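## Task

Place the metal block inside the gray tray, standing upright.

## Robot and tools

Robot: two seven-joint Kinova Gen3 arms, left_arm and right_arm, each ending in a suction cup instead of fingers. left_arm sits on the +y side and right_arm on the -y side. These names do not match image sides. The bases are slightly off their nominal spots: left near (-0.033, +0.302, +0.047) m, right near (-0.015, -0.266, +0.047) m.

Frames: the scene frame has its origin at table-top height, halfway between the nominal bases, with +x pointing out over the table and +z up. Reported positions (metres), orientations (quat wxyz) and velocities use this frame. Commanded offsets are different: they use the axes of each arm's own current Hand target. The cup points along its cup point's +z axis. The cup point is the middle of the rim of the relaxed 31 mm cup. The tool body widens to about 5 cm sideways, starting roughly 3 cm behind the rim.

Row layout (shared by both motion tools): 14 numbers, each in [-1, 1]. First left_arm dx, dy, dz, rx, ry, rz, then left suction. Then right_arm dx, dy, dz, rx, ry, rz, then right suction. Both arms appear in every row, even when only one moves. The six pose numbers are an offset, not a pose. They are measured from that arm's Hand target at the start of the action or move, along that target's axes. Scale: 1.0 equals 0.6 m of travel or 180 degrees. rx, ry, rz form one rotation vector. All six set to 0 asks the arm to return to its Hand target. Suction is absolute, not an offset. 1 means full vacuum (about 55 kPa). A fraction asks for that share of full vacuum. 0.05 or less switches it off. It keeps its value, so resend your last suction number to leave it alone, because 0 counts as a real command.

execute_actions(actions, cameras): actions is a list of actions. Each action is a table of up to 15 rows, one row per 1/30 s step. A short table repeats its final row until the 15 steps are used. Every row in an action is counted from the pose at that action's start, not from the row before it. A new action starts from the current Hand target, so sending the same offset again moves the arm further. An empty list returns images and the full state, including the scene number and task.

move(target, speed, blend, blocking, cameras): target is one 14-number row or a list of up to 15 rows. Every row is an offset from the same starting Hand targets. The arms follow straight paths that finish together, lasting at least 0.5 s and cut off at 10 s. speed is in m/s, 0.002 to 0.5, default 0.25, either one number or one per target. blend is in metres and rounds corners in a list; 0 stops at each target. blocking=false returns after about 0.5 s while the move keeps going. Paths do not avoid obstacles or the other arm. Faster moves lag and overshoot more.

wait(seconds 0 to 10) lets the scene run. stop brakes a running move. zoom_image(camera, region [x0,y0,x1,y1] in pixels, at most 504 by 504) enlarges part of the newest image from cam_high, cam_low, cam_left_wrist or cam_right_wrist (all 896x504). clear_fault(arm) clears a torque fault that a result has reported. read_manual only gives licence text. finished_scene(scene) ends the scene for good. After ending scene 1, make no further calls in that reply.

Control details: commanded orientation is clipped to within 32 degrees of the measured one each step. A big cup rotation can swing the elbow. The cup point often stops short of its Hand target. If it stays short, send the missing distance as an offset.

Results: end_effector_position and quat; Hand target, meaning the last commanded pose after clipping; Tool commands; suction_measured; part_present, which turns 1 at 0.50 and back to 0 below 0.45; joint positions, velocities and torques; flange force along the tool axes; and Wrist depth, a 7x7 grid of distances in mm from top left, with '-' meaning no value. A move adds a 'move:' line with its outcome. done means at rest within 3 mm and 2 degrees. off_target means it stopped elsewhere. Others are moving, held and fault. limits=paced means the pose was clipped, and limits=held means steps were withheld. Neither done nor off_target tells you about contact.

Gripping: turn suction on and press the whole rim onto a smooth, flat face, away from edges, holes or seams. Confirm with suction_measured. When sealed it reads within 0.15 of your command. Under vacuum the cup shortens, up to 13 mm. To release, set the object down on its support first, switch suction off, then lift at least 20 mm. The cup springs back and can nudge the object.

Avoid: dropping objects or releasing them while moving; anything leaving the table; contact between the two arms; fast impacts. The arms are stiff, so a target even a few mm into a hard surface presses very hard and can cause a torque fault that stops the arm. To stop a push, command back past the cup point. Long holding, stretched reach or pushing heats the motors. A MOTOR HOT line appears at 60 °C, and at 75 °C the arm sags and stops for 30 s or more. Objects may occasionally be bumped by outside forces. Leave every item upright and at rest inside the tray before finishing.

Each tool is called as name([rows], argument=value, ...), one row to a line, values as JSON.

## Session

execute_actions(actions=[])

Scene clock: 0.00 s.
left_arm: end_effector_position=(+0.1402, +0.6658, +0.1342) suction_measured=0.01 part_present=0 end_effector_quat_wxyz=(-0.094, -0.544, +0.806, +0.212) | right_arm: end_effector_position=(+0.5368, -0.6256, +0.2724) suction_measured=0.01 part_present=0 end_effector_quat_wxyz=(+0.352, +0.865, +0.299, -0.195)
Joint positions: left_arm=[-0.783 0.677 -0.13 1.985 -0.661 0.654 -2.278] | right_arm=[0.191 0.887 0.087 1.146 0.833 1.198 0.547]
Joint velocities: within noise
Joint torques (N m): no reading
Flange force (N): no reading
Wrist depth (mm): cam_left_wrist=[- 215 212 210 208 205 - / - 223 220 217 213 1051 1028 / 1159 232 228 - 1116 1080 1071 / 1201 1208 1193 1161 1149 1133 1120 / 1253 1239 1221 1208 1186 1171 1159 / 1318 1295 1275 1258 1242 1230 1210 / 1396 1356 1331 1323 1305 1285 1263] | cam_right_wrist=[1956 1778 439 396 360 328 299 / 2160 1847 450 415 377 342 312 / 2343 1956 1768 433 393 358 324 / 2402 2072 1827 1674 411 372 336 / 2343 2263 1973 1727 425 391 354 / 2210 2368 2015 1842 1645 409 369 / 2085 2174 1889 1950 1722 419 384]
Hand target: left_arm +0.1402, +0.6658, +0.1342; -0.094, -0.544, +0.806, +0.212 | right_arm +0.5368, -0.6256, +0.2724; +0.352, +0.865, +0.299, -0.195
Tool commands: left_gripper/suction=+0.0 right_gripper/suction=+0.0

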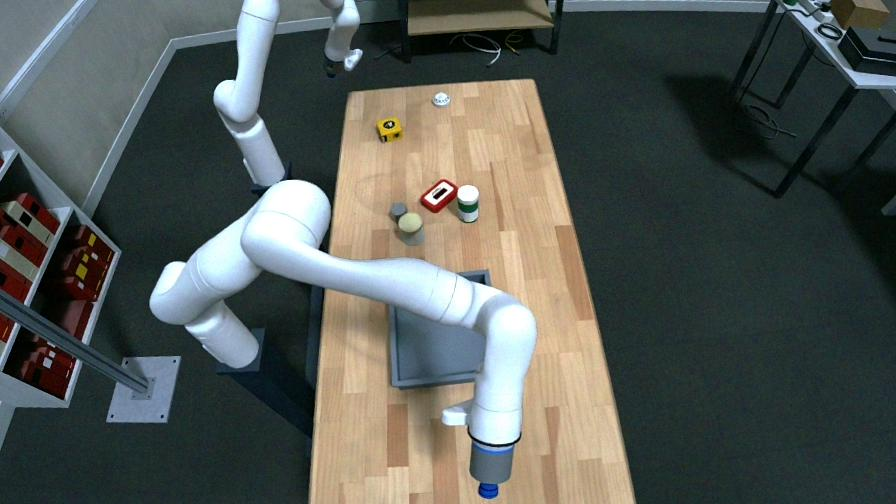

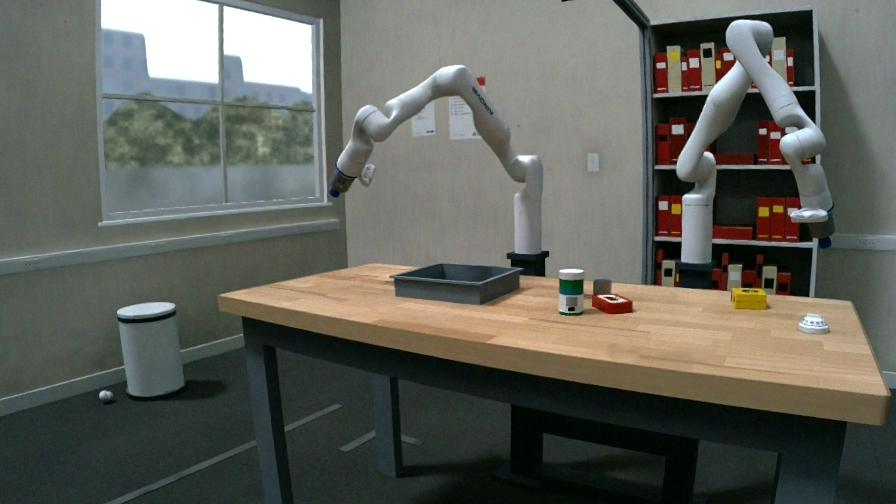

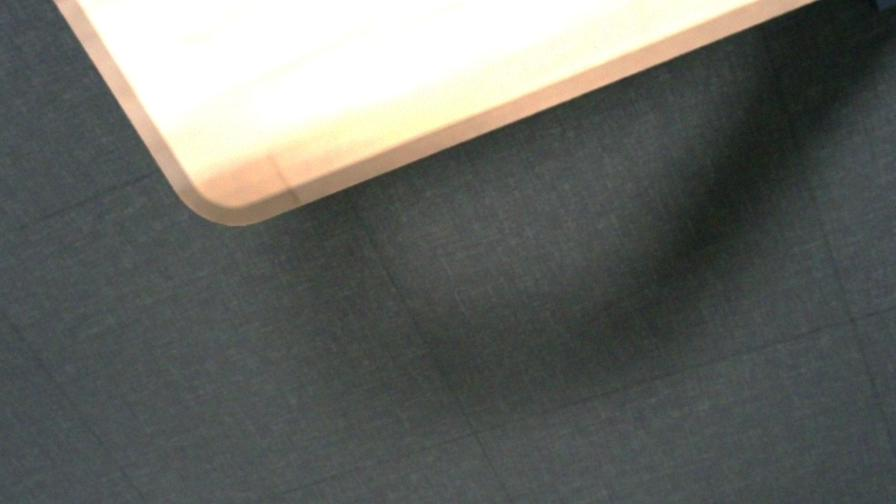

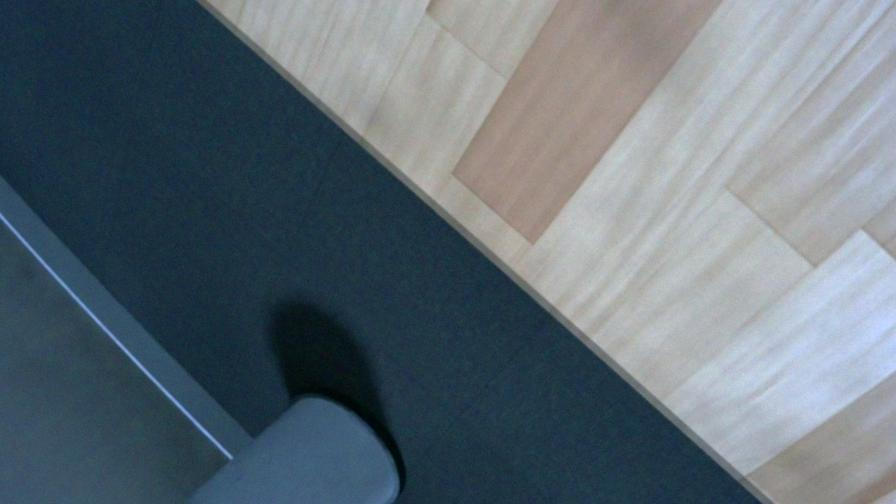

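move(target=[0,0,0,0,0,0,0,0.147,-0.763,-0.892,0.2346,0.1299,0.1992,0], cameras=["cam_right_wrist","cam_high"], speed=0.3)

Scene clock: 29.10 s.
left_arm: end_effector_position=(+0.1402, +0.6658, +0.1342) suction_measured=0.01 part_present=0 end_effector_quat_wxyz=(-0.094, -0.544, +0.806, +0.212) | right_arm: end_effector_position=(+0.3707, +0.0589, +0.3600) suction_measured=0.01 part_present=0 end_effector_quat_wxyz=(+0.001, +1.000, +0.000, +0.000)
Joint positions: left_arm=[-0.783 0.677 -0.13 1.985 -0.661 0.654 -2.278] | right_arm=[-0.604 0.495 -0.23 1.293 0.111 1.367 -0.837]
Joint torques (N m): left_arm=[-0.56 -14.67 -0.03 -3.24 -0.7 0.49 0.24] | right_arm=[-0.77 -17.68 -0.98 -7.12 0.03 -0.15 0.04]
Flange force (N): left_arm=[0.5 -1.0 0.8] | right_arm=[4.5 -1.9 1.3]
Wrist depth (mm): cam_left_wrist=[- 215 213 210 208 205 - / - 223 220 218 213 1051 1036 / 1167 232 228 - 1107 1082 1075 / 1212 1193 1188 1153 1145 1130 1116 / 1256 1242 1228 1210 1184 1184 1159 / 1310 1300 1278 1256 1244 1221 1208 / 1387 1356 1342 1323 1300 1295 1261] | cam_right_wrist=[688 472 473 475 475 478 478 / 471 472 474 474 451 453 479 / 468 470 473 472 451 475 476 / 468 471 471 431 474 474 380 / 468 468 470 470 472 473 474 / 467 468 471 401 471 474 474 / 467 468 468 468 472 472 472]
Hand target: left_arm +0.1402, +0.6658, +0.1342; -0.094, -0.544, +0.806, +0.212 | right_arm +0.3707, +0.0589, +0.3600; +0.001, +1.000, +0.000, +0.000
Off the commanded pose: left_arm 0.000 m, 0 deg | right_arm 0.000 m, 0 deg.
move: done
Images, in order (width x height): cam_high 896x504, cam_right_wrist 896x504.

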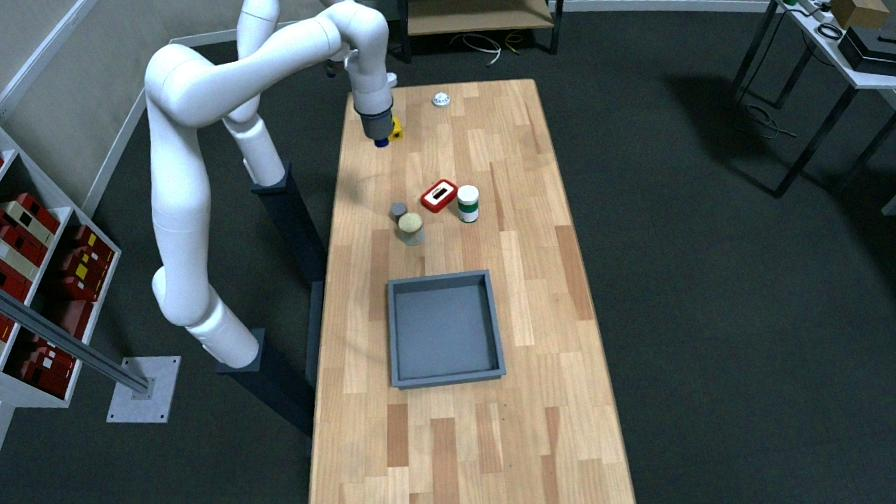

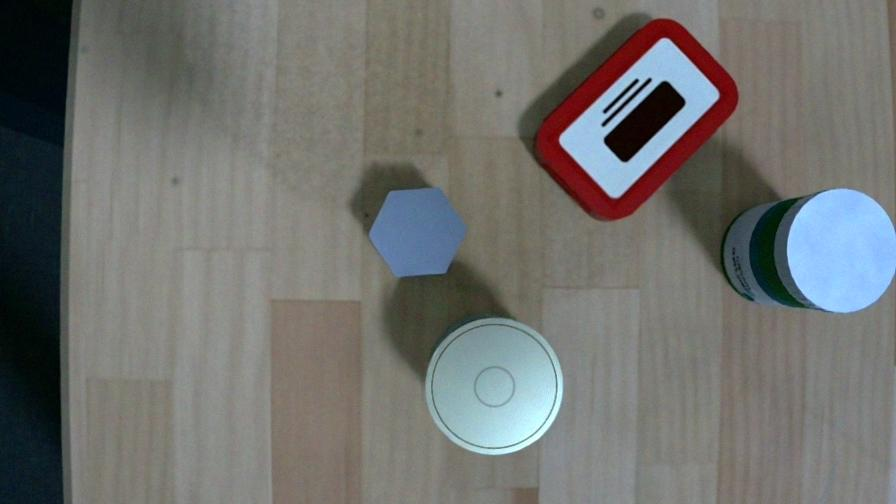

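move(target=[0,0,0,0,0,0,0,-0.013,-0.128,0.3,0,0,0,0], cameras=["cam_right_wrist"], speed=0.25)

Scene clock: 51.60 s.
left_arm: end_effector_position=(+0.1402, +0.6658, +0.1342) suction_measured=0.01 part_present=0 end_effector_quat_wxyz=(-0.094, -0.544, +0.806, +0.212) | right_arm: end_effector_position=(+0.3628, +0.1355, +0.1799) suction_measured=0.01 part_present=0 end_effector_quat_wxyz=(+0.001, +1.000, +0.000, +0.000)
Joint positions: left_arm=[-0.783 0.677 -0.13 1.985 -0.661 0.654 -2.278] | right_arm=[-0.732 0.775 -0.217 1.401 0.182 0.986 -0.996]
Joint torques (N m): left_arm=[-0.51 -14.77 -0.05 -3.17 -0.72 0.52 0.13] | right_arm=[-0.9 -20.71 -1.28 -5.99 0.09 -0.11 0.12]
Flange force (N): left_arm=[0.4 -1.3 1.1] | right_arm=[3.8 -2.0 3.2]
Wrist depth (mm): cam_left_wrist=[- 215 212 210 208 205 - / - 223 220 217 213 1057 1033 / 1169 232 229 - 1107 1080 1071 / 1212 1190 1190 1161 1145 1128 1112 / 1263 1239 1228 1206 1186 1178 1159 / 1318 1285 1278 1265 1239 1235 1214 / 1381 1361 1329 1321 1300 1280 1268] | cam_right_wrist=[291 292 293 293 295 295 296 / 291 292 292 292 294 295 272 / 290 290 292 292 293 294 271 / 290 290 291 292 293 270 270 / 289 290 291 291 292 269 270 / 289 289 291 280 292 269 294 / 288 289 290 249 291 292 293]
Hand target: left_arm +0.1402, +0.6658, +0.1342; -0.094, -0.544, +0.806, +0.212 | right_arm +0.3628, +0.1355, +0.1799; +0.001, +1.000, +0.000, +0.000
Off the commanded pose: left_arm 0.000 m, 0 deg | right_arm 0.000 m, 0 deg.
move: done
Images, in order (width x height): cam_right_wrist 896x504.

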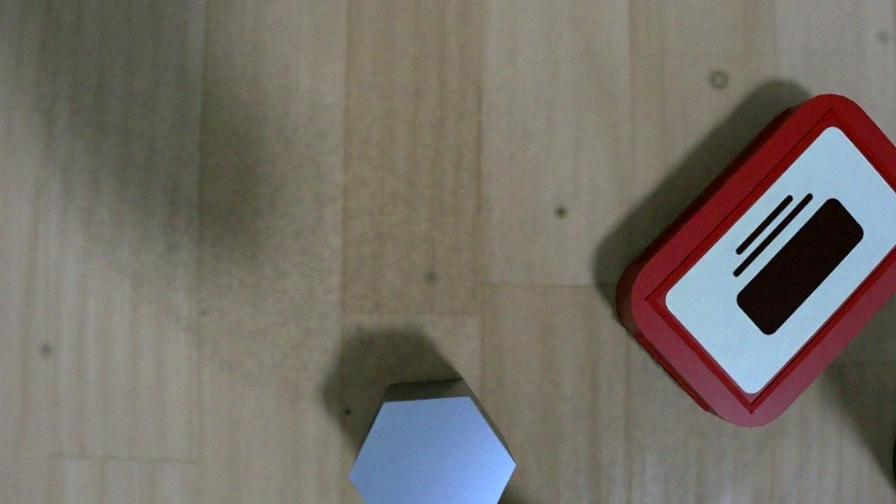

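move([
  [0,0,0,0,0,0,0,-0.002,-0.005,0.2,0,0,0,1],
  [0,0,0,0,0,0,0,-0.002,-0.005,0.2295,0,0,0,1],
], speed=[0.2,0.025], blend=[0.004,0])

wait(seconds=0.5)

Scene clock: 61.10 s.
left_arm: end_effector_position=(+0.1402, +0.6658, +0.1342) suction_measured=0.01 part_present=0 end_effector_quat_wxyz=(-0.094, -0.544, +0.806, +0.212) | right_arm: end_effector_position=(+0.3615, +0.1384, +0.0423) suction_measured=0.25 part_present=0 end_effector_quat_wxyz=(+0.001, +1.000, +0.000, +0.000)
Joint positions: left_arm=[-0.783 0.677 -0.13 1.985 -0.661 0.654 -2.278] | right_arm=[-0.757 0.998 -0.179 1.456 0.233 0.709 -1.04]
Joint torques (N m): left_arm=[-0.57 -14.79 -0.1 -3.28 -0.65 0.51 0.18] | right_arm=[-0.71 -22.39 -1.12 -4.81 -0.04 -0.12 0.16]
Flange force (N): left_arm=[0.7 -1.3 1.1] | right_arm=[3.0 -1.7 5.1]
Wrist depth (mm): cam_left_wrist=[- 215 212 210 208 205 - / - 223 220 217 213 1056 1031 / 1167 232 228 - 1103 1082 1064 / 1206 1206 1190 1159 1145 1126 1118 / 1256 1249 1221 1217 1195 1186 1159 / 1308 1287 1273 1258 1237 1226 1203 / 1367 1350 1331 1316 1300 1285 1273] | cam_right_wrist=[- - - - - - - / - - - - - - - / - - - - - - - / - - - - - - - / - - - - - - - / - - - - - - - / - - - - - - -]
Hand target: left_arm +0.1402, +0.6658, +0.1342; -0.094, -0.544, +0.806, +0.212 | right_arm +0.3615, +0.1384, +0.0422; +0.001, +1.000, +0.000, +0.000
Off the commanded pose: left_arm 0.000 m, 0 deg | right_arm 0.000 m, 0 deg.
move: done

Scene clock: 61.60 s.
left_arm: end_effector_position=(+0.1402, +0.6658, +0.1342) suction_measured=0.01 part_present=0 end_effector_quat_wxyz=(-0.094, -0.544, +0.806, +0.212) | right_arm: end_effector_position=(+0.3615, +0.1384, +0.0422) suction_measured=0.91 part_present=1 end_effector_quat_wxyz=(+0.001, +1.000, +0.000, +0.000)
Joint positions: left_arm=[-0.783 0.677 -0.13 1.985 -0.661 0.654 -2.278] | right_arm=[-0.757 0.999 -0.179 1.456 0.233 0.709 -1.04]
Joint torques (N m): left_arm=[-0.52 -14.72 -0.06 -3.13 -0.69 0.49 0.18] | right_arm=[-0.81 -22.74 -1.3 -4.83 0.08 -0.09 0.16]
Flange force (N): left_arm=[0.2 -1.2 0.8] | right_arm=[3.3 -1.8 5.8]
Wrist depth (mm): cam_left_wrist=[- 215 212 210 208 205 - / - 223 220 217 213 1054 1034 / 1163 232 228 - 1116 1082 1066 / 1212 1193 1193 1155 1145 1131 1128 / 1261 1237 1223 1203 1197 1186 1159 / 1321 1292 1278 1256 1242 1223 1203 / 1384 1367 1345 1323 1303 1290 1261] | cam_right_wrist=[- - - - - - - / - - - - - - - / - - - - - - - / - - - - - - - / - - - - - - - / - - - - - - - / - - - - - - -]
Hand target: left_arm +0.1402, +0.6658, +0.1342; -0.094, -0.544, +0.806, +0.212 | right_arm +0.3615, +0.1384, +0.0422; +0.001, +1.000, +0.000, +0.000
Tool commands: left_gripper/suction=+0.0 right_gripper/suction=+1.0
Off the commanded pose: left_arm 0.000 m, 0 deg | right_arm 0.000 m, 0 deg.
wait: 0.50 s; at rest by 0.17 s

move([
  [0,0,0,0,0,0,0,0,0,-0.1,0,0,0,1],
  [0,0,0,0,0,0,0,0,0,-0.25,0,0,0,1],
  [0,0,0,0,0,0,0,0.164,0.564,-0.25,0,0,0,1],
], speed=[0.1,0.2,0.25], blend=[0.01,0.02,0], cameras=["cam_right_wrist","cam_high"])

Scene clock: 71.70 s.
left_arm: end_effector_position=(+0.1402, +0.6658, +0.1342) suction_measured=0.01 part_present=0 end_effector_quat_wxyz=(-0.094, -0.544, +0.806, +0.212) | right_arm: end_effector_position=(+0.4602, -0.1998, +0.1925) suction_measured=0.96 part_present=1 end_effector_quat_wxyz=(+0.001, +1.000, +0.000, +0.000)
Joint positions: left_arm=[-0.783 0.677 -0.13 1.985 -0.661 0.654 -2.278] | right_arm=[-0.047 0.622 -0.209 1.668 0.16 0.869 -0.328]
Joint torques (N m): left_arm=[-0.58 -14.72 -0.1 -3.27 -0.65 0.47 0.23] | right_arm=[-0.61 -18.66 -1.19 -5.54 0.11 -0.21 0.12]
Flange force (N): left_arm=[0.5 -1.1 0.8] | right_arm=[5.1 0.4 4.3]
Wrist depth (mm): cam_left_wrist=[- 215 212 210 208 205 - / - 223 220 217 213 1051 1041 / 1165 232 228 - 1109 1085 1073 / 1212 1201 1182 1159 1151 1133 1122 / 1253 1244 1230 1199 1195 1180 1153 / 1303 1295 1282 1258 1244 1226 1219 / 1381 1370 1339 1316 1300 1292 1270] | cam_right_wrist=[304 305 306 306 308 308 309 / 303 304 305 306 307 252 253 / 263 300 300 302 303 303 274 / 261 300 300 302 302 303 276 / 260 300 301 301 302 302 265 / 278 299 299 300 301 302 266 / 275 298 299 300 300 301 268]
Hand target: left_arm +0.1402, +0.6658, +0.1342; -0.094, -0.544, +0.806, +0.212 | right_arm +0.4602, -0.1998, +0.1925; +0.001, +1.000, +0.000, +0.000
Off the commanded pose: left_arm 0.000 m, 0 deg | right_arm 0.000 m, 0 deg.
move: done
Images, in order (width x height): cam_high 896x504, cam_right_wrist 896x504.

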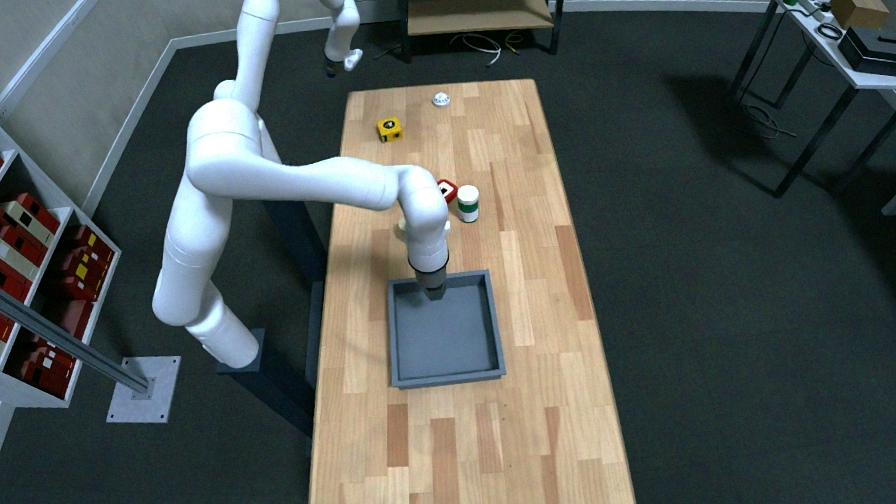

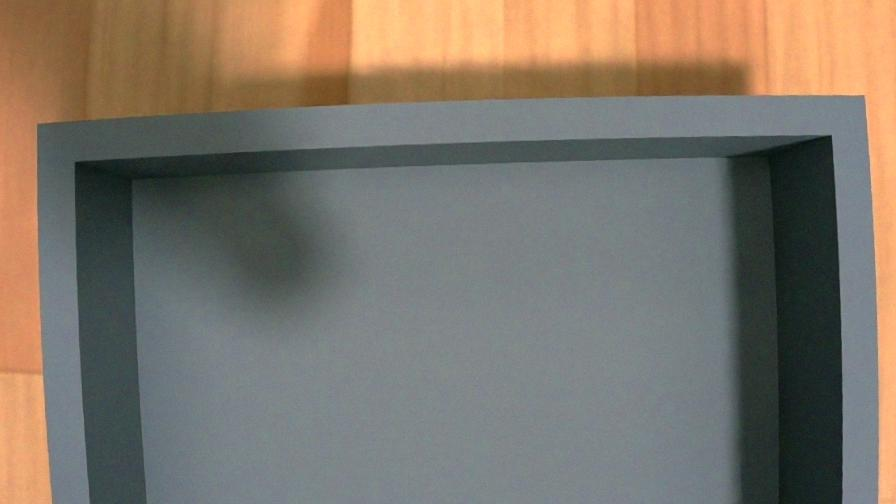

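move([
  [0,0,0,0,0,0,0,0,0,0.235,0,0,0,1],
  [0,0,0,0,0,0,0,0,0,0.256,0,0,0,1],
], speed=[0.2,0.03], blend=[0.003,0])

move(target=[0,0,0,0,0,0,0,0,0,0.003,0,0,0,1], speed=0.03)

move(target=[0,0,0,0,0,0,0,0,0,0.0025,0,0,0,1], speed=0.03)

Scene clock: 81.10 s.
left_arm: end_effector_position=(+0.1402, +0.6658, +0.1342) suction_measured=0.01 part_present=0 end_effector_quat_wxyz=(-0.094, -0.544, +0.806, +0.212) | right_arm: end_effector_position=(+0.4601, -0.2000, +0.0390) suction_measured=1.00 part_present=1 end_effector_quat_wxyz=(+0.001, +1.000, +0.000, +0.000)
Joint positions: left_arm=[-0.783 0.677 -0.13 1.985 -0.661 0.654 -2.278] | right_arm=[-0.089 0.906 -0.145 1.741 0.237 0.512 -0.393]
Joint torques (N m): left_arm=[-0.5 -14.74 -0.11 -3.24 -0.68 0.5 0.2] | right_arm=[-0.81 -20.39 -0.98 -3.53 0.07 -0.03 0.12]
Flange force (N): left_arm=[0.4 -1.1 0.9] | right_arm=[3.2 1.2 6.2]
Wrist depth (mm): cam_left_wrist=[- 215 212 210 208 205 - / - 223 220 218 213 1051 1034 / 1165 232 229 - 1109 1082 1069 / 1212 1199 1188 1163 1141 1135 1124 / 1268 1244 1221 1210 1182 1178 1161 / 1313 1298 1280 1256 1244 1226 1201 / 1376 1364 1345 1316 1308 1282 1265] | cam_right_wrist=[- - - - - - - / - - - - - - - / - - - - - - - / - - - - - - - / - - - - - - - / - - - - - - - / - - - - - - -]
Hand target: left_arm +0.1402, +0.6658, +0.1342; -0.094, -0.544, +0.806, +0.212 | right_arm +0.4601, -0.2000, +0.0389; +0.001, +1.000, +0.000, +0.000
Off the commanded pose: left_arm 0.000 m, 0 deg | right_arm 0.000 m, 0 deg.
move: done

Scene clock: 81.80 s.
left_arm: end_effector_position=(+0.1402, +0.6658, +0.1342) suction_measured=0.01 part_present=0 end_effector_quat_wxyz=(-0.094, -0.544, +0.806, +0.212) | right_arm: end_effector_position=(+0.4601, -0.2000, +0.0371) suction_measured=0.99 part_present=1 end_effector_quat_wxyz=(+0.001, +1.000, +0.000, +0.000)
Joint positions: left_arm=[-0.783 0.677 -0.13 1.985 -0.661 0.654 -2.278] | right_arm=[-0.089 0.91 -0.144 1.741 0.238 0.508 -0.394]
Joint torques (N m): left_arm=[-0.58 -14.75 -0.09 -3.26 -0.68 0.48 0.22] | right_arm=[-0.81 -20.39 -1.03 -3.49 0.07 -0.16 0.13]
Flange force (N): left_arm=[0.5 -1.2 0.9] | right_arm=[3.5 1.1 5.9]
Wrist depth (mm): cam_left_wrist=[- 215 213 210 208 205 - / - 223 220 218 213 1059 1033 / 1165 232 229 - 1111 1091 1073 / 1208 1199 1195 1161 1147 1130 1112 / 1256 1246 1228 1210 1193 1180 1155 / 1303 1290 1275 1263 1253 1228 1210 / 1387 1359 1356 1316 1308 1287 1270] | cam_right_wrist=[- - - - - - - / - - - - - - - / - - - - - - - / - - - - - - - / - - - - - - - / - - - - - - - / - - - - - - -]
Hand target: left_arm +0.1402, +0.6658, +0.1342; -0.094, -0.544, +0.806, +0.212 | right_arm +0.4601, -0.2000, +0.0371; +0.001, +1.000, +0.000, +0.000
Off the commanded pose: left_arm 0.000 m, 0 deg | right_arm 0.000 m, 0 deg.
move: done

Scene clock: 82.50 s.
left_arm: end_effector_position=(+0.1402, +0.6658, +0.1342) suction_measured=0.01 part_present=0 end_effector_quat_wxyz=(-0.094, -0.544, +0.806, +0.212) | right_arm: end_effector_position=(+0.4601, -0.2000, +0.0356) suction_measured=0.99 part_present=1 end_effector_quat_wxyz=(+0.001, +1.000, +0.000, +0.000)
Joint positions: left_arm=[-0.783 0.677 -0.13 1.985 -0.661 0.654 -2.278] | right_arm=[-0.09 0.913 -0.144 1.741 0.238 0.505 -0.394]
Joint torques (N m): left_arm=[-0.53 -14.75 -0.04 -3.19 -0.71 0.52 0.17] | right_arm=[-0.82 -20.47 -0.9 -3.53 0.08 -0.13 0.13]
Flange force (N): left_arm=[0.4 -1.3 1.0] | right_arm=[3.3 1.1 6.1]
Wrist depth (mm): cam_left_wrist=[- 215 212 210 208 205 - / - 223 220 217 213 1047 1036 / 1161 232 228 - 1103 1085 1075 / 1212 1199 1182 1157 1145 1135 1124 / 1251 1244 1228 1203 1195 1171 1155 / 1305 1292 1278 1256 1237 1228 1214 / 1390 1359 1342 1316 1308 1287 1275] | cam_right_wrist=[- - - - - - - / - - - - - - - / - - - - - - - / - - - - - - - / - - - - - - - / - - - - - - - / - - - - - - -]
Hand target: left_arm +0.1402, +0.6658, +0.1342; -0.094, -0.544, +0.806, +0.212 | right_arm +0.4601, -0.2000, +0.0356; +0.001, +1.000, +0.000, +0.000
Off the commanded pose: left_arm 0.000 m, 0 deg | right_arm 0.000 m, 0 deg.
move: done

move(target=[0,0,0,0,0,0,0,0,0,0.0025,0,0,0,1], speed=0.03)

move(target=[0,0,0,0,0,0,0,0,0,0.0022,0,0,0,1], speed=0.03)

Scene clock: 85.93 s.
left_arm: end_effector_position=(+0.1402, +0.6658, +0.1342) suction_measured=0.01 part_present=0 end_effector_quat_wxyz=(-0.094, -0.544, +0.806, +0.212) | right_arm: end_effector_position=(+0.4601, -0.2000, +0.0341) suction_measured=0.98 part_present=1 end_effector_quat_wxyz=(+0.001, +1.000, +0.000, +0.000)
Joint positions: left_arm=[-0.783 0.677 -0.13 1.985 -0.661 0.654 -2.278] | right_arm=[-0.09 0.916 -0.143 1.741 0.239 0.502 -0.395]
Joint torques (N m): left_arm=[-0.58 -14.73 -0.08 -3.17 -0.69 0.53 0.2] | right_arm=[-0.74 -20.48 -0.99 -3.56 0.07 -0.08 0.15]
Flange force (N): left_arm=[0.4 -1.3 0.9] | right_arm=[2.9 1.0 6.2]
Wrist depth (mm): cam_left_wrist=[- 215 212 210 208 205 - / - 223 220 217 213 1054 1034 / 1161 232 228 - 1103 1087 1075 / 1208 1199 1188 1159 1147 1131 1118 / 1253 1242 1226 1208 1188 1174 1167 / 1310 1298 1275 1258 1244 1223 1199 / 1381 1364 1348 1321 1295 1285 1263] | cam_right_wrist=[- - - - - - - / - - - - - - - / - - - - - - - / - - - - - - - / - - - - - - - / - - - - - - - / - - - - - - -]
Hand target: left_arm +0.1402, +0.6658, +0.1342; -0.094, -0.544, +0.806, +0.212 | right_arm +0.4601, -0.2000, +0.0341; +0.001, +1.000, +0.000, +0.000
Off the commanded pose: left_arm 0.000 m, 0 deg | right_arm 0.000 m, 0 deg.
move: done

Scene clock: 86.63 s.
left_arm: end_effector_position=(+0.1402, +0.6658, +0.1342) suction_measured=0.01 part_present=0 end_effector_quat_wxyz=(-0.094, -0.544, +0.806, +0.212) | right_arm: end_effector_position=(+0.4601, -0.2000, +0.0328) suction_measured=0.98 part_present=1 end_effector_quat_wxyz=(+0.001, +1.000, +0.000, +0.000)
Joint positions: left_arm=[-0.783 0.677 -0.13 1.985 -0.661 0.654 -2.278] | right_arm=[-0.091 0.919 -0.142 1.741 0.239 0.5 -0.395]
Joint torques (N m): left_arm=[-0.5 -14.64 -0.12 -3.21 -0.7 0.53 0.18] | right_arm=[-0.78 -20.44 -0.96 -3.52 0.06 -0.11 0.11]
Flange force (N): left_arm=[0.5 -1.0 0.8] | right_arm=[3.0 1.1 6.0]
Wrist depth (mm): cam_left_wrist=[- 215 212 210 208 205 - / - 223 220 217 213 1051 1034 / 1159 232 228 - 1111 1087 1068 / 1212 1197 1188 1159 1151 1133 1122 / 1263 1235 1232 1208 1186 1176 1163 / 1313 1300 1275 1258 1244 1226 1219 / 1378 1359 1345 1316 1305 1290 1273] | cam_right_wrist=[- - - - - - - / - - - - - - - / - - - - - - - / - - - - - - - / - - - - - - - / - - - - - - - / - - - - - - -]
Hand target: left_arm +0.1402, +0.6658, +0.1342; -0.094, -0.544, +0.806, +0.212 | right_arm +0.4601, -0.2000, +0.0328; +0.001, +1.000, +0.000, +0.000
Off the commanded pose: left_arm 0.000 m, 0 deg | right_arm 0.000 m, 0 deg.
move: done

move(target=[0,0,0,0,0,0,0,0,0,0.0022,0,0,0,1], speed=0.03)

move(target=[0,0,0,0,0,0,0,0,0,0.0018,0,0,0,1], speed=0.03, cameras=["cam_high","cam_low"])

Scene clock: 90.83 s.
left_arm: end_effector_position=(+0.1402, +0.6658, +0.1342) suction_measured=0.01 part_present=0 end_effector_quat_wxyz=(-0.094, -0.544, +0.806, +0.212) | right_arm: end_effector_position=(+0.4601, -0.2000, +0.0316) suction_measured=0.99 part_present=1 end_effector_quat_wxyz=(+0.001, +1.000, +0.000, +0.000)
Joint positions: left_arm=[-0.783 0.677 -0.13 1.985 -0.661 0.654 -2.278] | right_arm=[-0.091 0.922 -0.141 1.74 0.24 0.497 -0.396]
Joint torques (N m): left_arm=[-0.53 -14.69 -0.09 -3.22 -0.71 0.51 0.2] | right_arm=[-0.82 -8.72 -0.39 -3.79 0.3 -2.22 0.13]
Flange force (N): left_arm=[0.4 -1.1 0.8] | right_arm=[-5.6 2.4 -23.3]
Wrist depth (mm): cam_left_wrist=[- 215 212 210 208 205 - / - 223 220 218 213 1051 1030 / 1167 232 228 - 1103 1078 1068 / 1214 1206 1195 1153 1143 1130 1116 / 1270 1239 1228 1197 1188 1180 1163 / 1313 1292 1275 1256 1237 1221 1208 / 1378 1361 1337 1323 1303 1285 1270] | cam_right_wrist=[- - - - - - - / - - - - - - - / - - - - - - - / - - - - - - - / - - - - - - - / - - - - - - - / - - - - - - -]
Hand target: left_arm +0.1402, +0.6658, +0.1342; -0.094, -0.544, +0.806, +0.212 | right_arm +0.4601, -0.2000, +0.0315; +0.001, +1.000, +0.000, +0.000
Off the commanded pose: left_arm 0.000 m, 0 deg | right_arm 0.000 m, 0 deg.
move: done

Scene clock: 91.53 s.
left_arm: end_effector_position=(+0.1402, +0.6658, +0.1342) suction_measured=0.01 part_present=0 end_effector_quat_wxyz=(-0.094, -0.544, +0.806, +0.212) | right_arm: end_effector_position=(+0.4602, -0.2000, +0.0305) suction_measured=0.99 part_present=1 end_effector_quat_wxyz=(+0.001, +1.000, +0.000, +0.000)
Joint positions: left_arm=[-0.783 0.677 -0.13 1.985 -0.661 0.654 -2.278] | right_arm=[-0.091 0.924 -0.141 1.74 0.24 0.495 -0.396]
Joint torques (N m): left_arm=[-0.59 -14.75 -0.1 -3.24 -0.72 0.52 0.19] | right_arm=[-0.56 4.28 0.64 -3.3 0.59 -4.12 0.13]
Flange force (N): left_arm=[0.6 -1.3 0.9] | right_arm=[-13.2 2.9 -55.0]
Wrist depth (mm): cam_left_wrist=[- 215 212 210 208 205 - / - 223 220 217 213 1056 1036 / 1159 232 228 - 1103 1083 1069 / 1208 1197 1190 1157 1145 1128 1116 / 1261 1230 1214 1210 1195 1178 1163 / 1303 1295 1280 1256 1239 1221 1210 / 1384 1364 1342 1308 1300 1287 1268] | cam_right_wrist=[- - - - - - - / - - - - - - - / - - - - - - - / - - - - - - - / - - - - - - - / - - - - - - - / - - - - - - -]
Hand target: left_arm +0.1402, +0.6658, +0.1342; -0.094, -0.544, +0.806, +0.212 | right_arm +0.4601, -0.2000, +0.0304; +0.001, +1.000, +0.000, +0.000
Off the commanded pose: left_arm 0.000 m, 0 deg | right_arm 0.000 m, 0 deg.
move: done
Images, in order (width x height): cam_high 896x504, cam_low 896x504.

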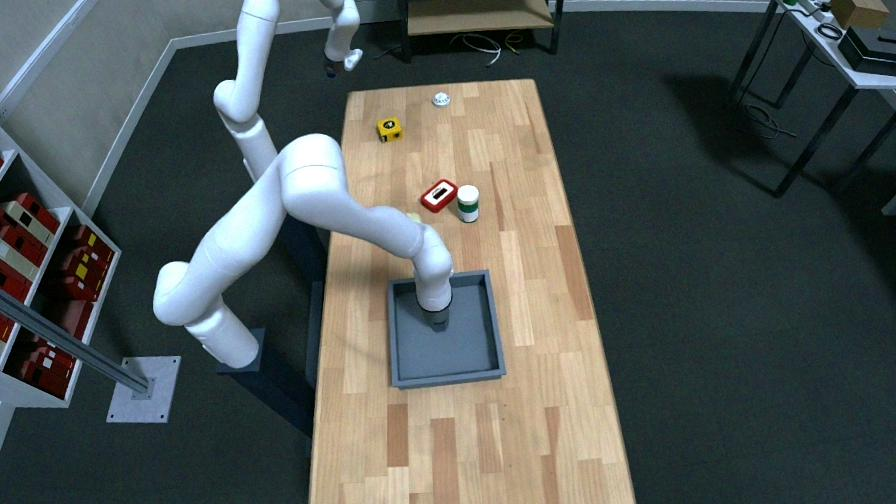

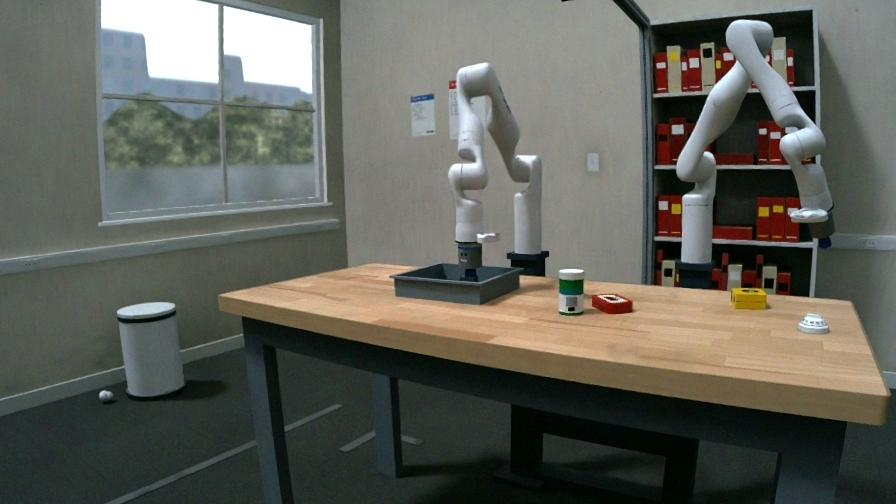

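Contact. Ease back about 1 mm, then release.

execute_actions([
  [[0,0,0,0,0,0,0,0,0,-0.002,0,0,0,0]],
])

move([
  [0,0,0,0,0,0,0,0,0,-0.04,0,0,0,0],
  [0,0,0,0,0,0,0,0,0,-0.25,0,0,0,0],
], speed=[0.05,0.2], blend=[0.004,0], cameras=["cam_high"])

Scene clock: 97.23 s.
left_arm: end_effector_position=(+0.1402, +0.6658, +0.1342) suction_measured=0.01 part_present=0 end_effector_quat_wxyz=(-0.094, -0.544, +0.806, +0.212) | right_arm: end_effector_position=(+0.4601, -0.2000, +0.0316) suction_measured=0.01 part_present=0 end_effector_quat_wxyz=(+0.001, +1.000, +0.000, +0.000)
Joint positions: left_arm=[-0.783 0.677 -0.13 1.985 -0.661 0.654 -2.278] | right_arm=[-0.091 0.922 -0.142 1.741 0.24 0.497 -0.396]
Joint torques (N m): left_arm=[-0.5 -14.66 -0.08 -3.23 -0.68 0.49 0.19] | right_arm=[-0.56 -5.88 -0.03 -3.76 0.4 -2.64 0.16]
Wrist depth (mm): cam_left_wrist=[- 215 212 210 208 205 - / - 223 221 218 213 1052 1034 / 1163 232 228 - 1111 1089 1071 / 1219 1201 1197 1161 1145 1135 1116 / 1253 1239 1221 1206 1190 1180 1159 / 1321 1298 1280 1261 1246 1226 1212 / 1381 1359 1345 1323 1303 1280 1263] | cam_right_wrist=[- - - - - - - / - - - - - - - / - - - - - - - / - - - - - - - / - - - - - - - / - - - - - - - / - - - - - - -]
Hand target: left_arm +0.1402, +0.6658, +0.1342; -0.094, -0.544, +0.806, +0.212 | right_arm +0.4601, -0.2000, +0.0316; +0.001, +1.000, +0.000, +0.000
Off the commanded pose: left_arm 0.000 m, 0 deg | right_arm 0.000 m, 0 deg.

Scene clock: 98.90 s.
left_arm: end_effector_position=(+0.1402, +0.6658, +0.1342) suction_measured=0.01 part_present=0 end_effector_quat_wxyz=(-0.094, -0.544, +0.806, +0.212) | right_arm: end_effector_position=(+0.4602, -0.1998, +0.1815) suction_measured=0.01 part_present=0 end_effector_quat_wxyz=(+0.001, +1.000, +0.000, +0.000)
Joint positions: left_arm=[-0.783 0.677 -0.13 1.985 -0.661 0.654 -2.278] | right_arm=[-0.048 0.639 -0.207 1.679 0.167 0.841 -0.334]
Joint torques (N m): left_arm=[-0.48 -14.72 -0.12 -3.32 -0.67 0.5 0.23] | right_arm=[-0.76 -17.74 -1.09 -5.29 0.03 0.01 0.09]
Flange force (N): left_arm=[0.6 -0.9 0.9] | right_arm=[3.2 1.0 3.2]
Wrist depth (mm): cam_left_wrist=[- 215 212 210 208 205 - / - 223 220 217 213 1056 1034 / 1163 232 228 - 1111 1085 1066 / 1212 1203 1186 1159 1143 1128 1122 / 1258 1237 1228 1199 1195 1180 1163 / 1318 1295 1275 1258 1244 1228 1208 / 1376 1361 1353 1316 1303 1290 1275] | cam_right_wrist=[293 294 295 296 296 297 298 / 293 293 239 294 240 241 242 / 241 289 290 291 292 292 262 / 241 289 290 290 291 292 263 / 239 288 289 290 291 292 264 / 256 287 288 289 290 291 266 / 252 287 288 247 290 290 267]
Hand target: left_arm +0.1402, +0.6658, +0.1342; -0.094, -0.544, +0.806, +0.212 | right_arm +0.4602, -0.1998, +0.1816; +0.001, +1.000, +0.000, +0.000
Off the commanded pose: left_arm 0.000 m, 0 deg | right_arm 0.000 m, 0 deg.
move: done
Images, in order (width x height): cam_high 896x504.

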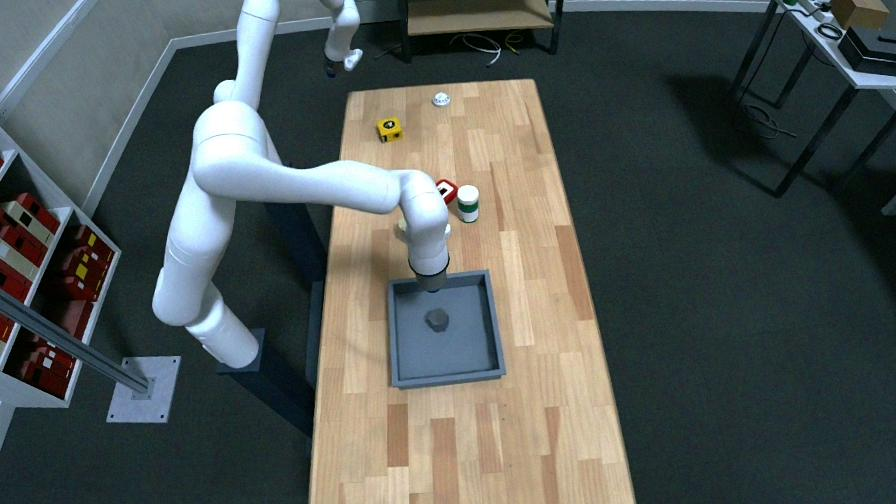

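finished_scene(scene=3)

The scene is finished: the task was done.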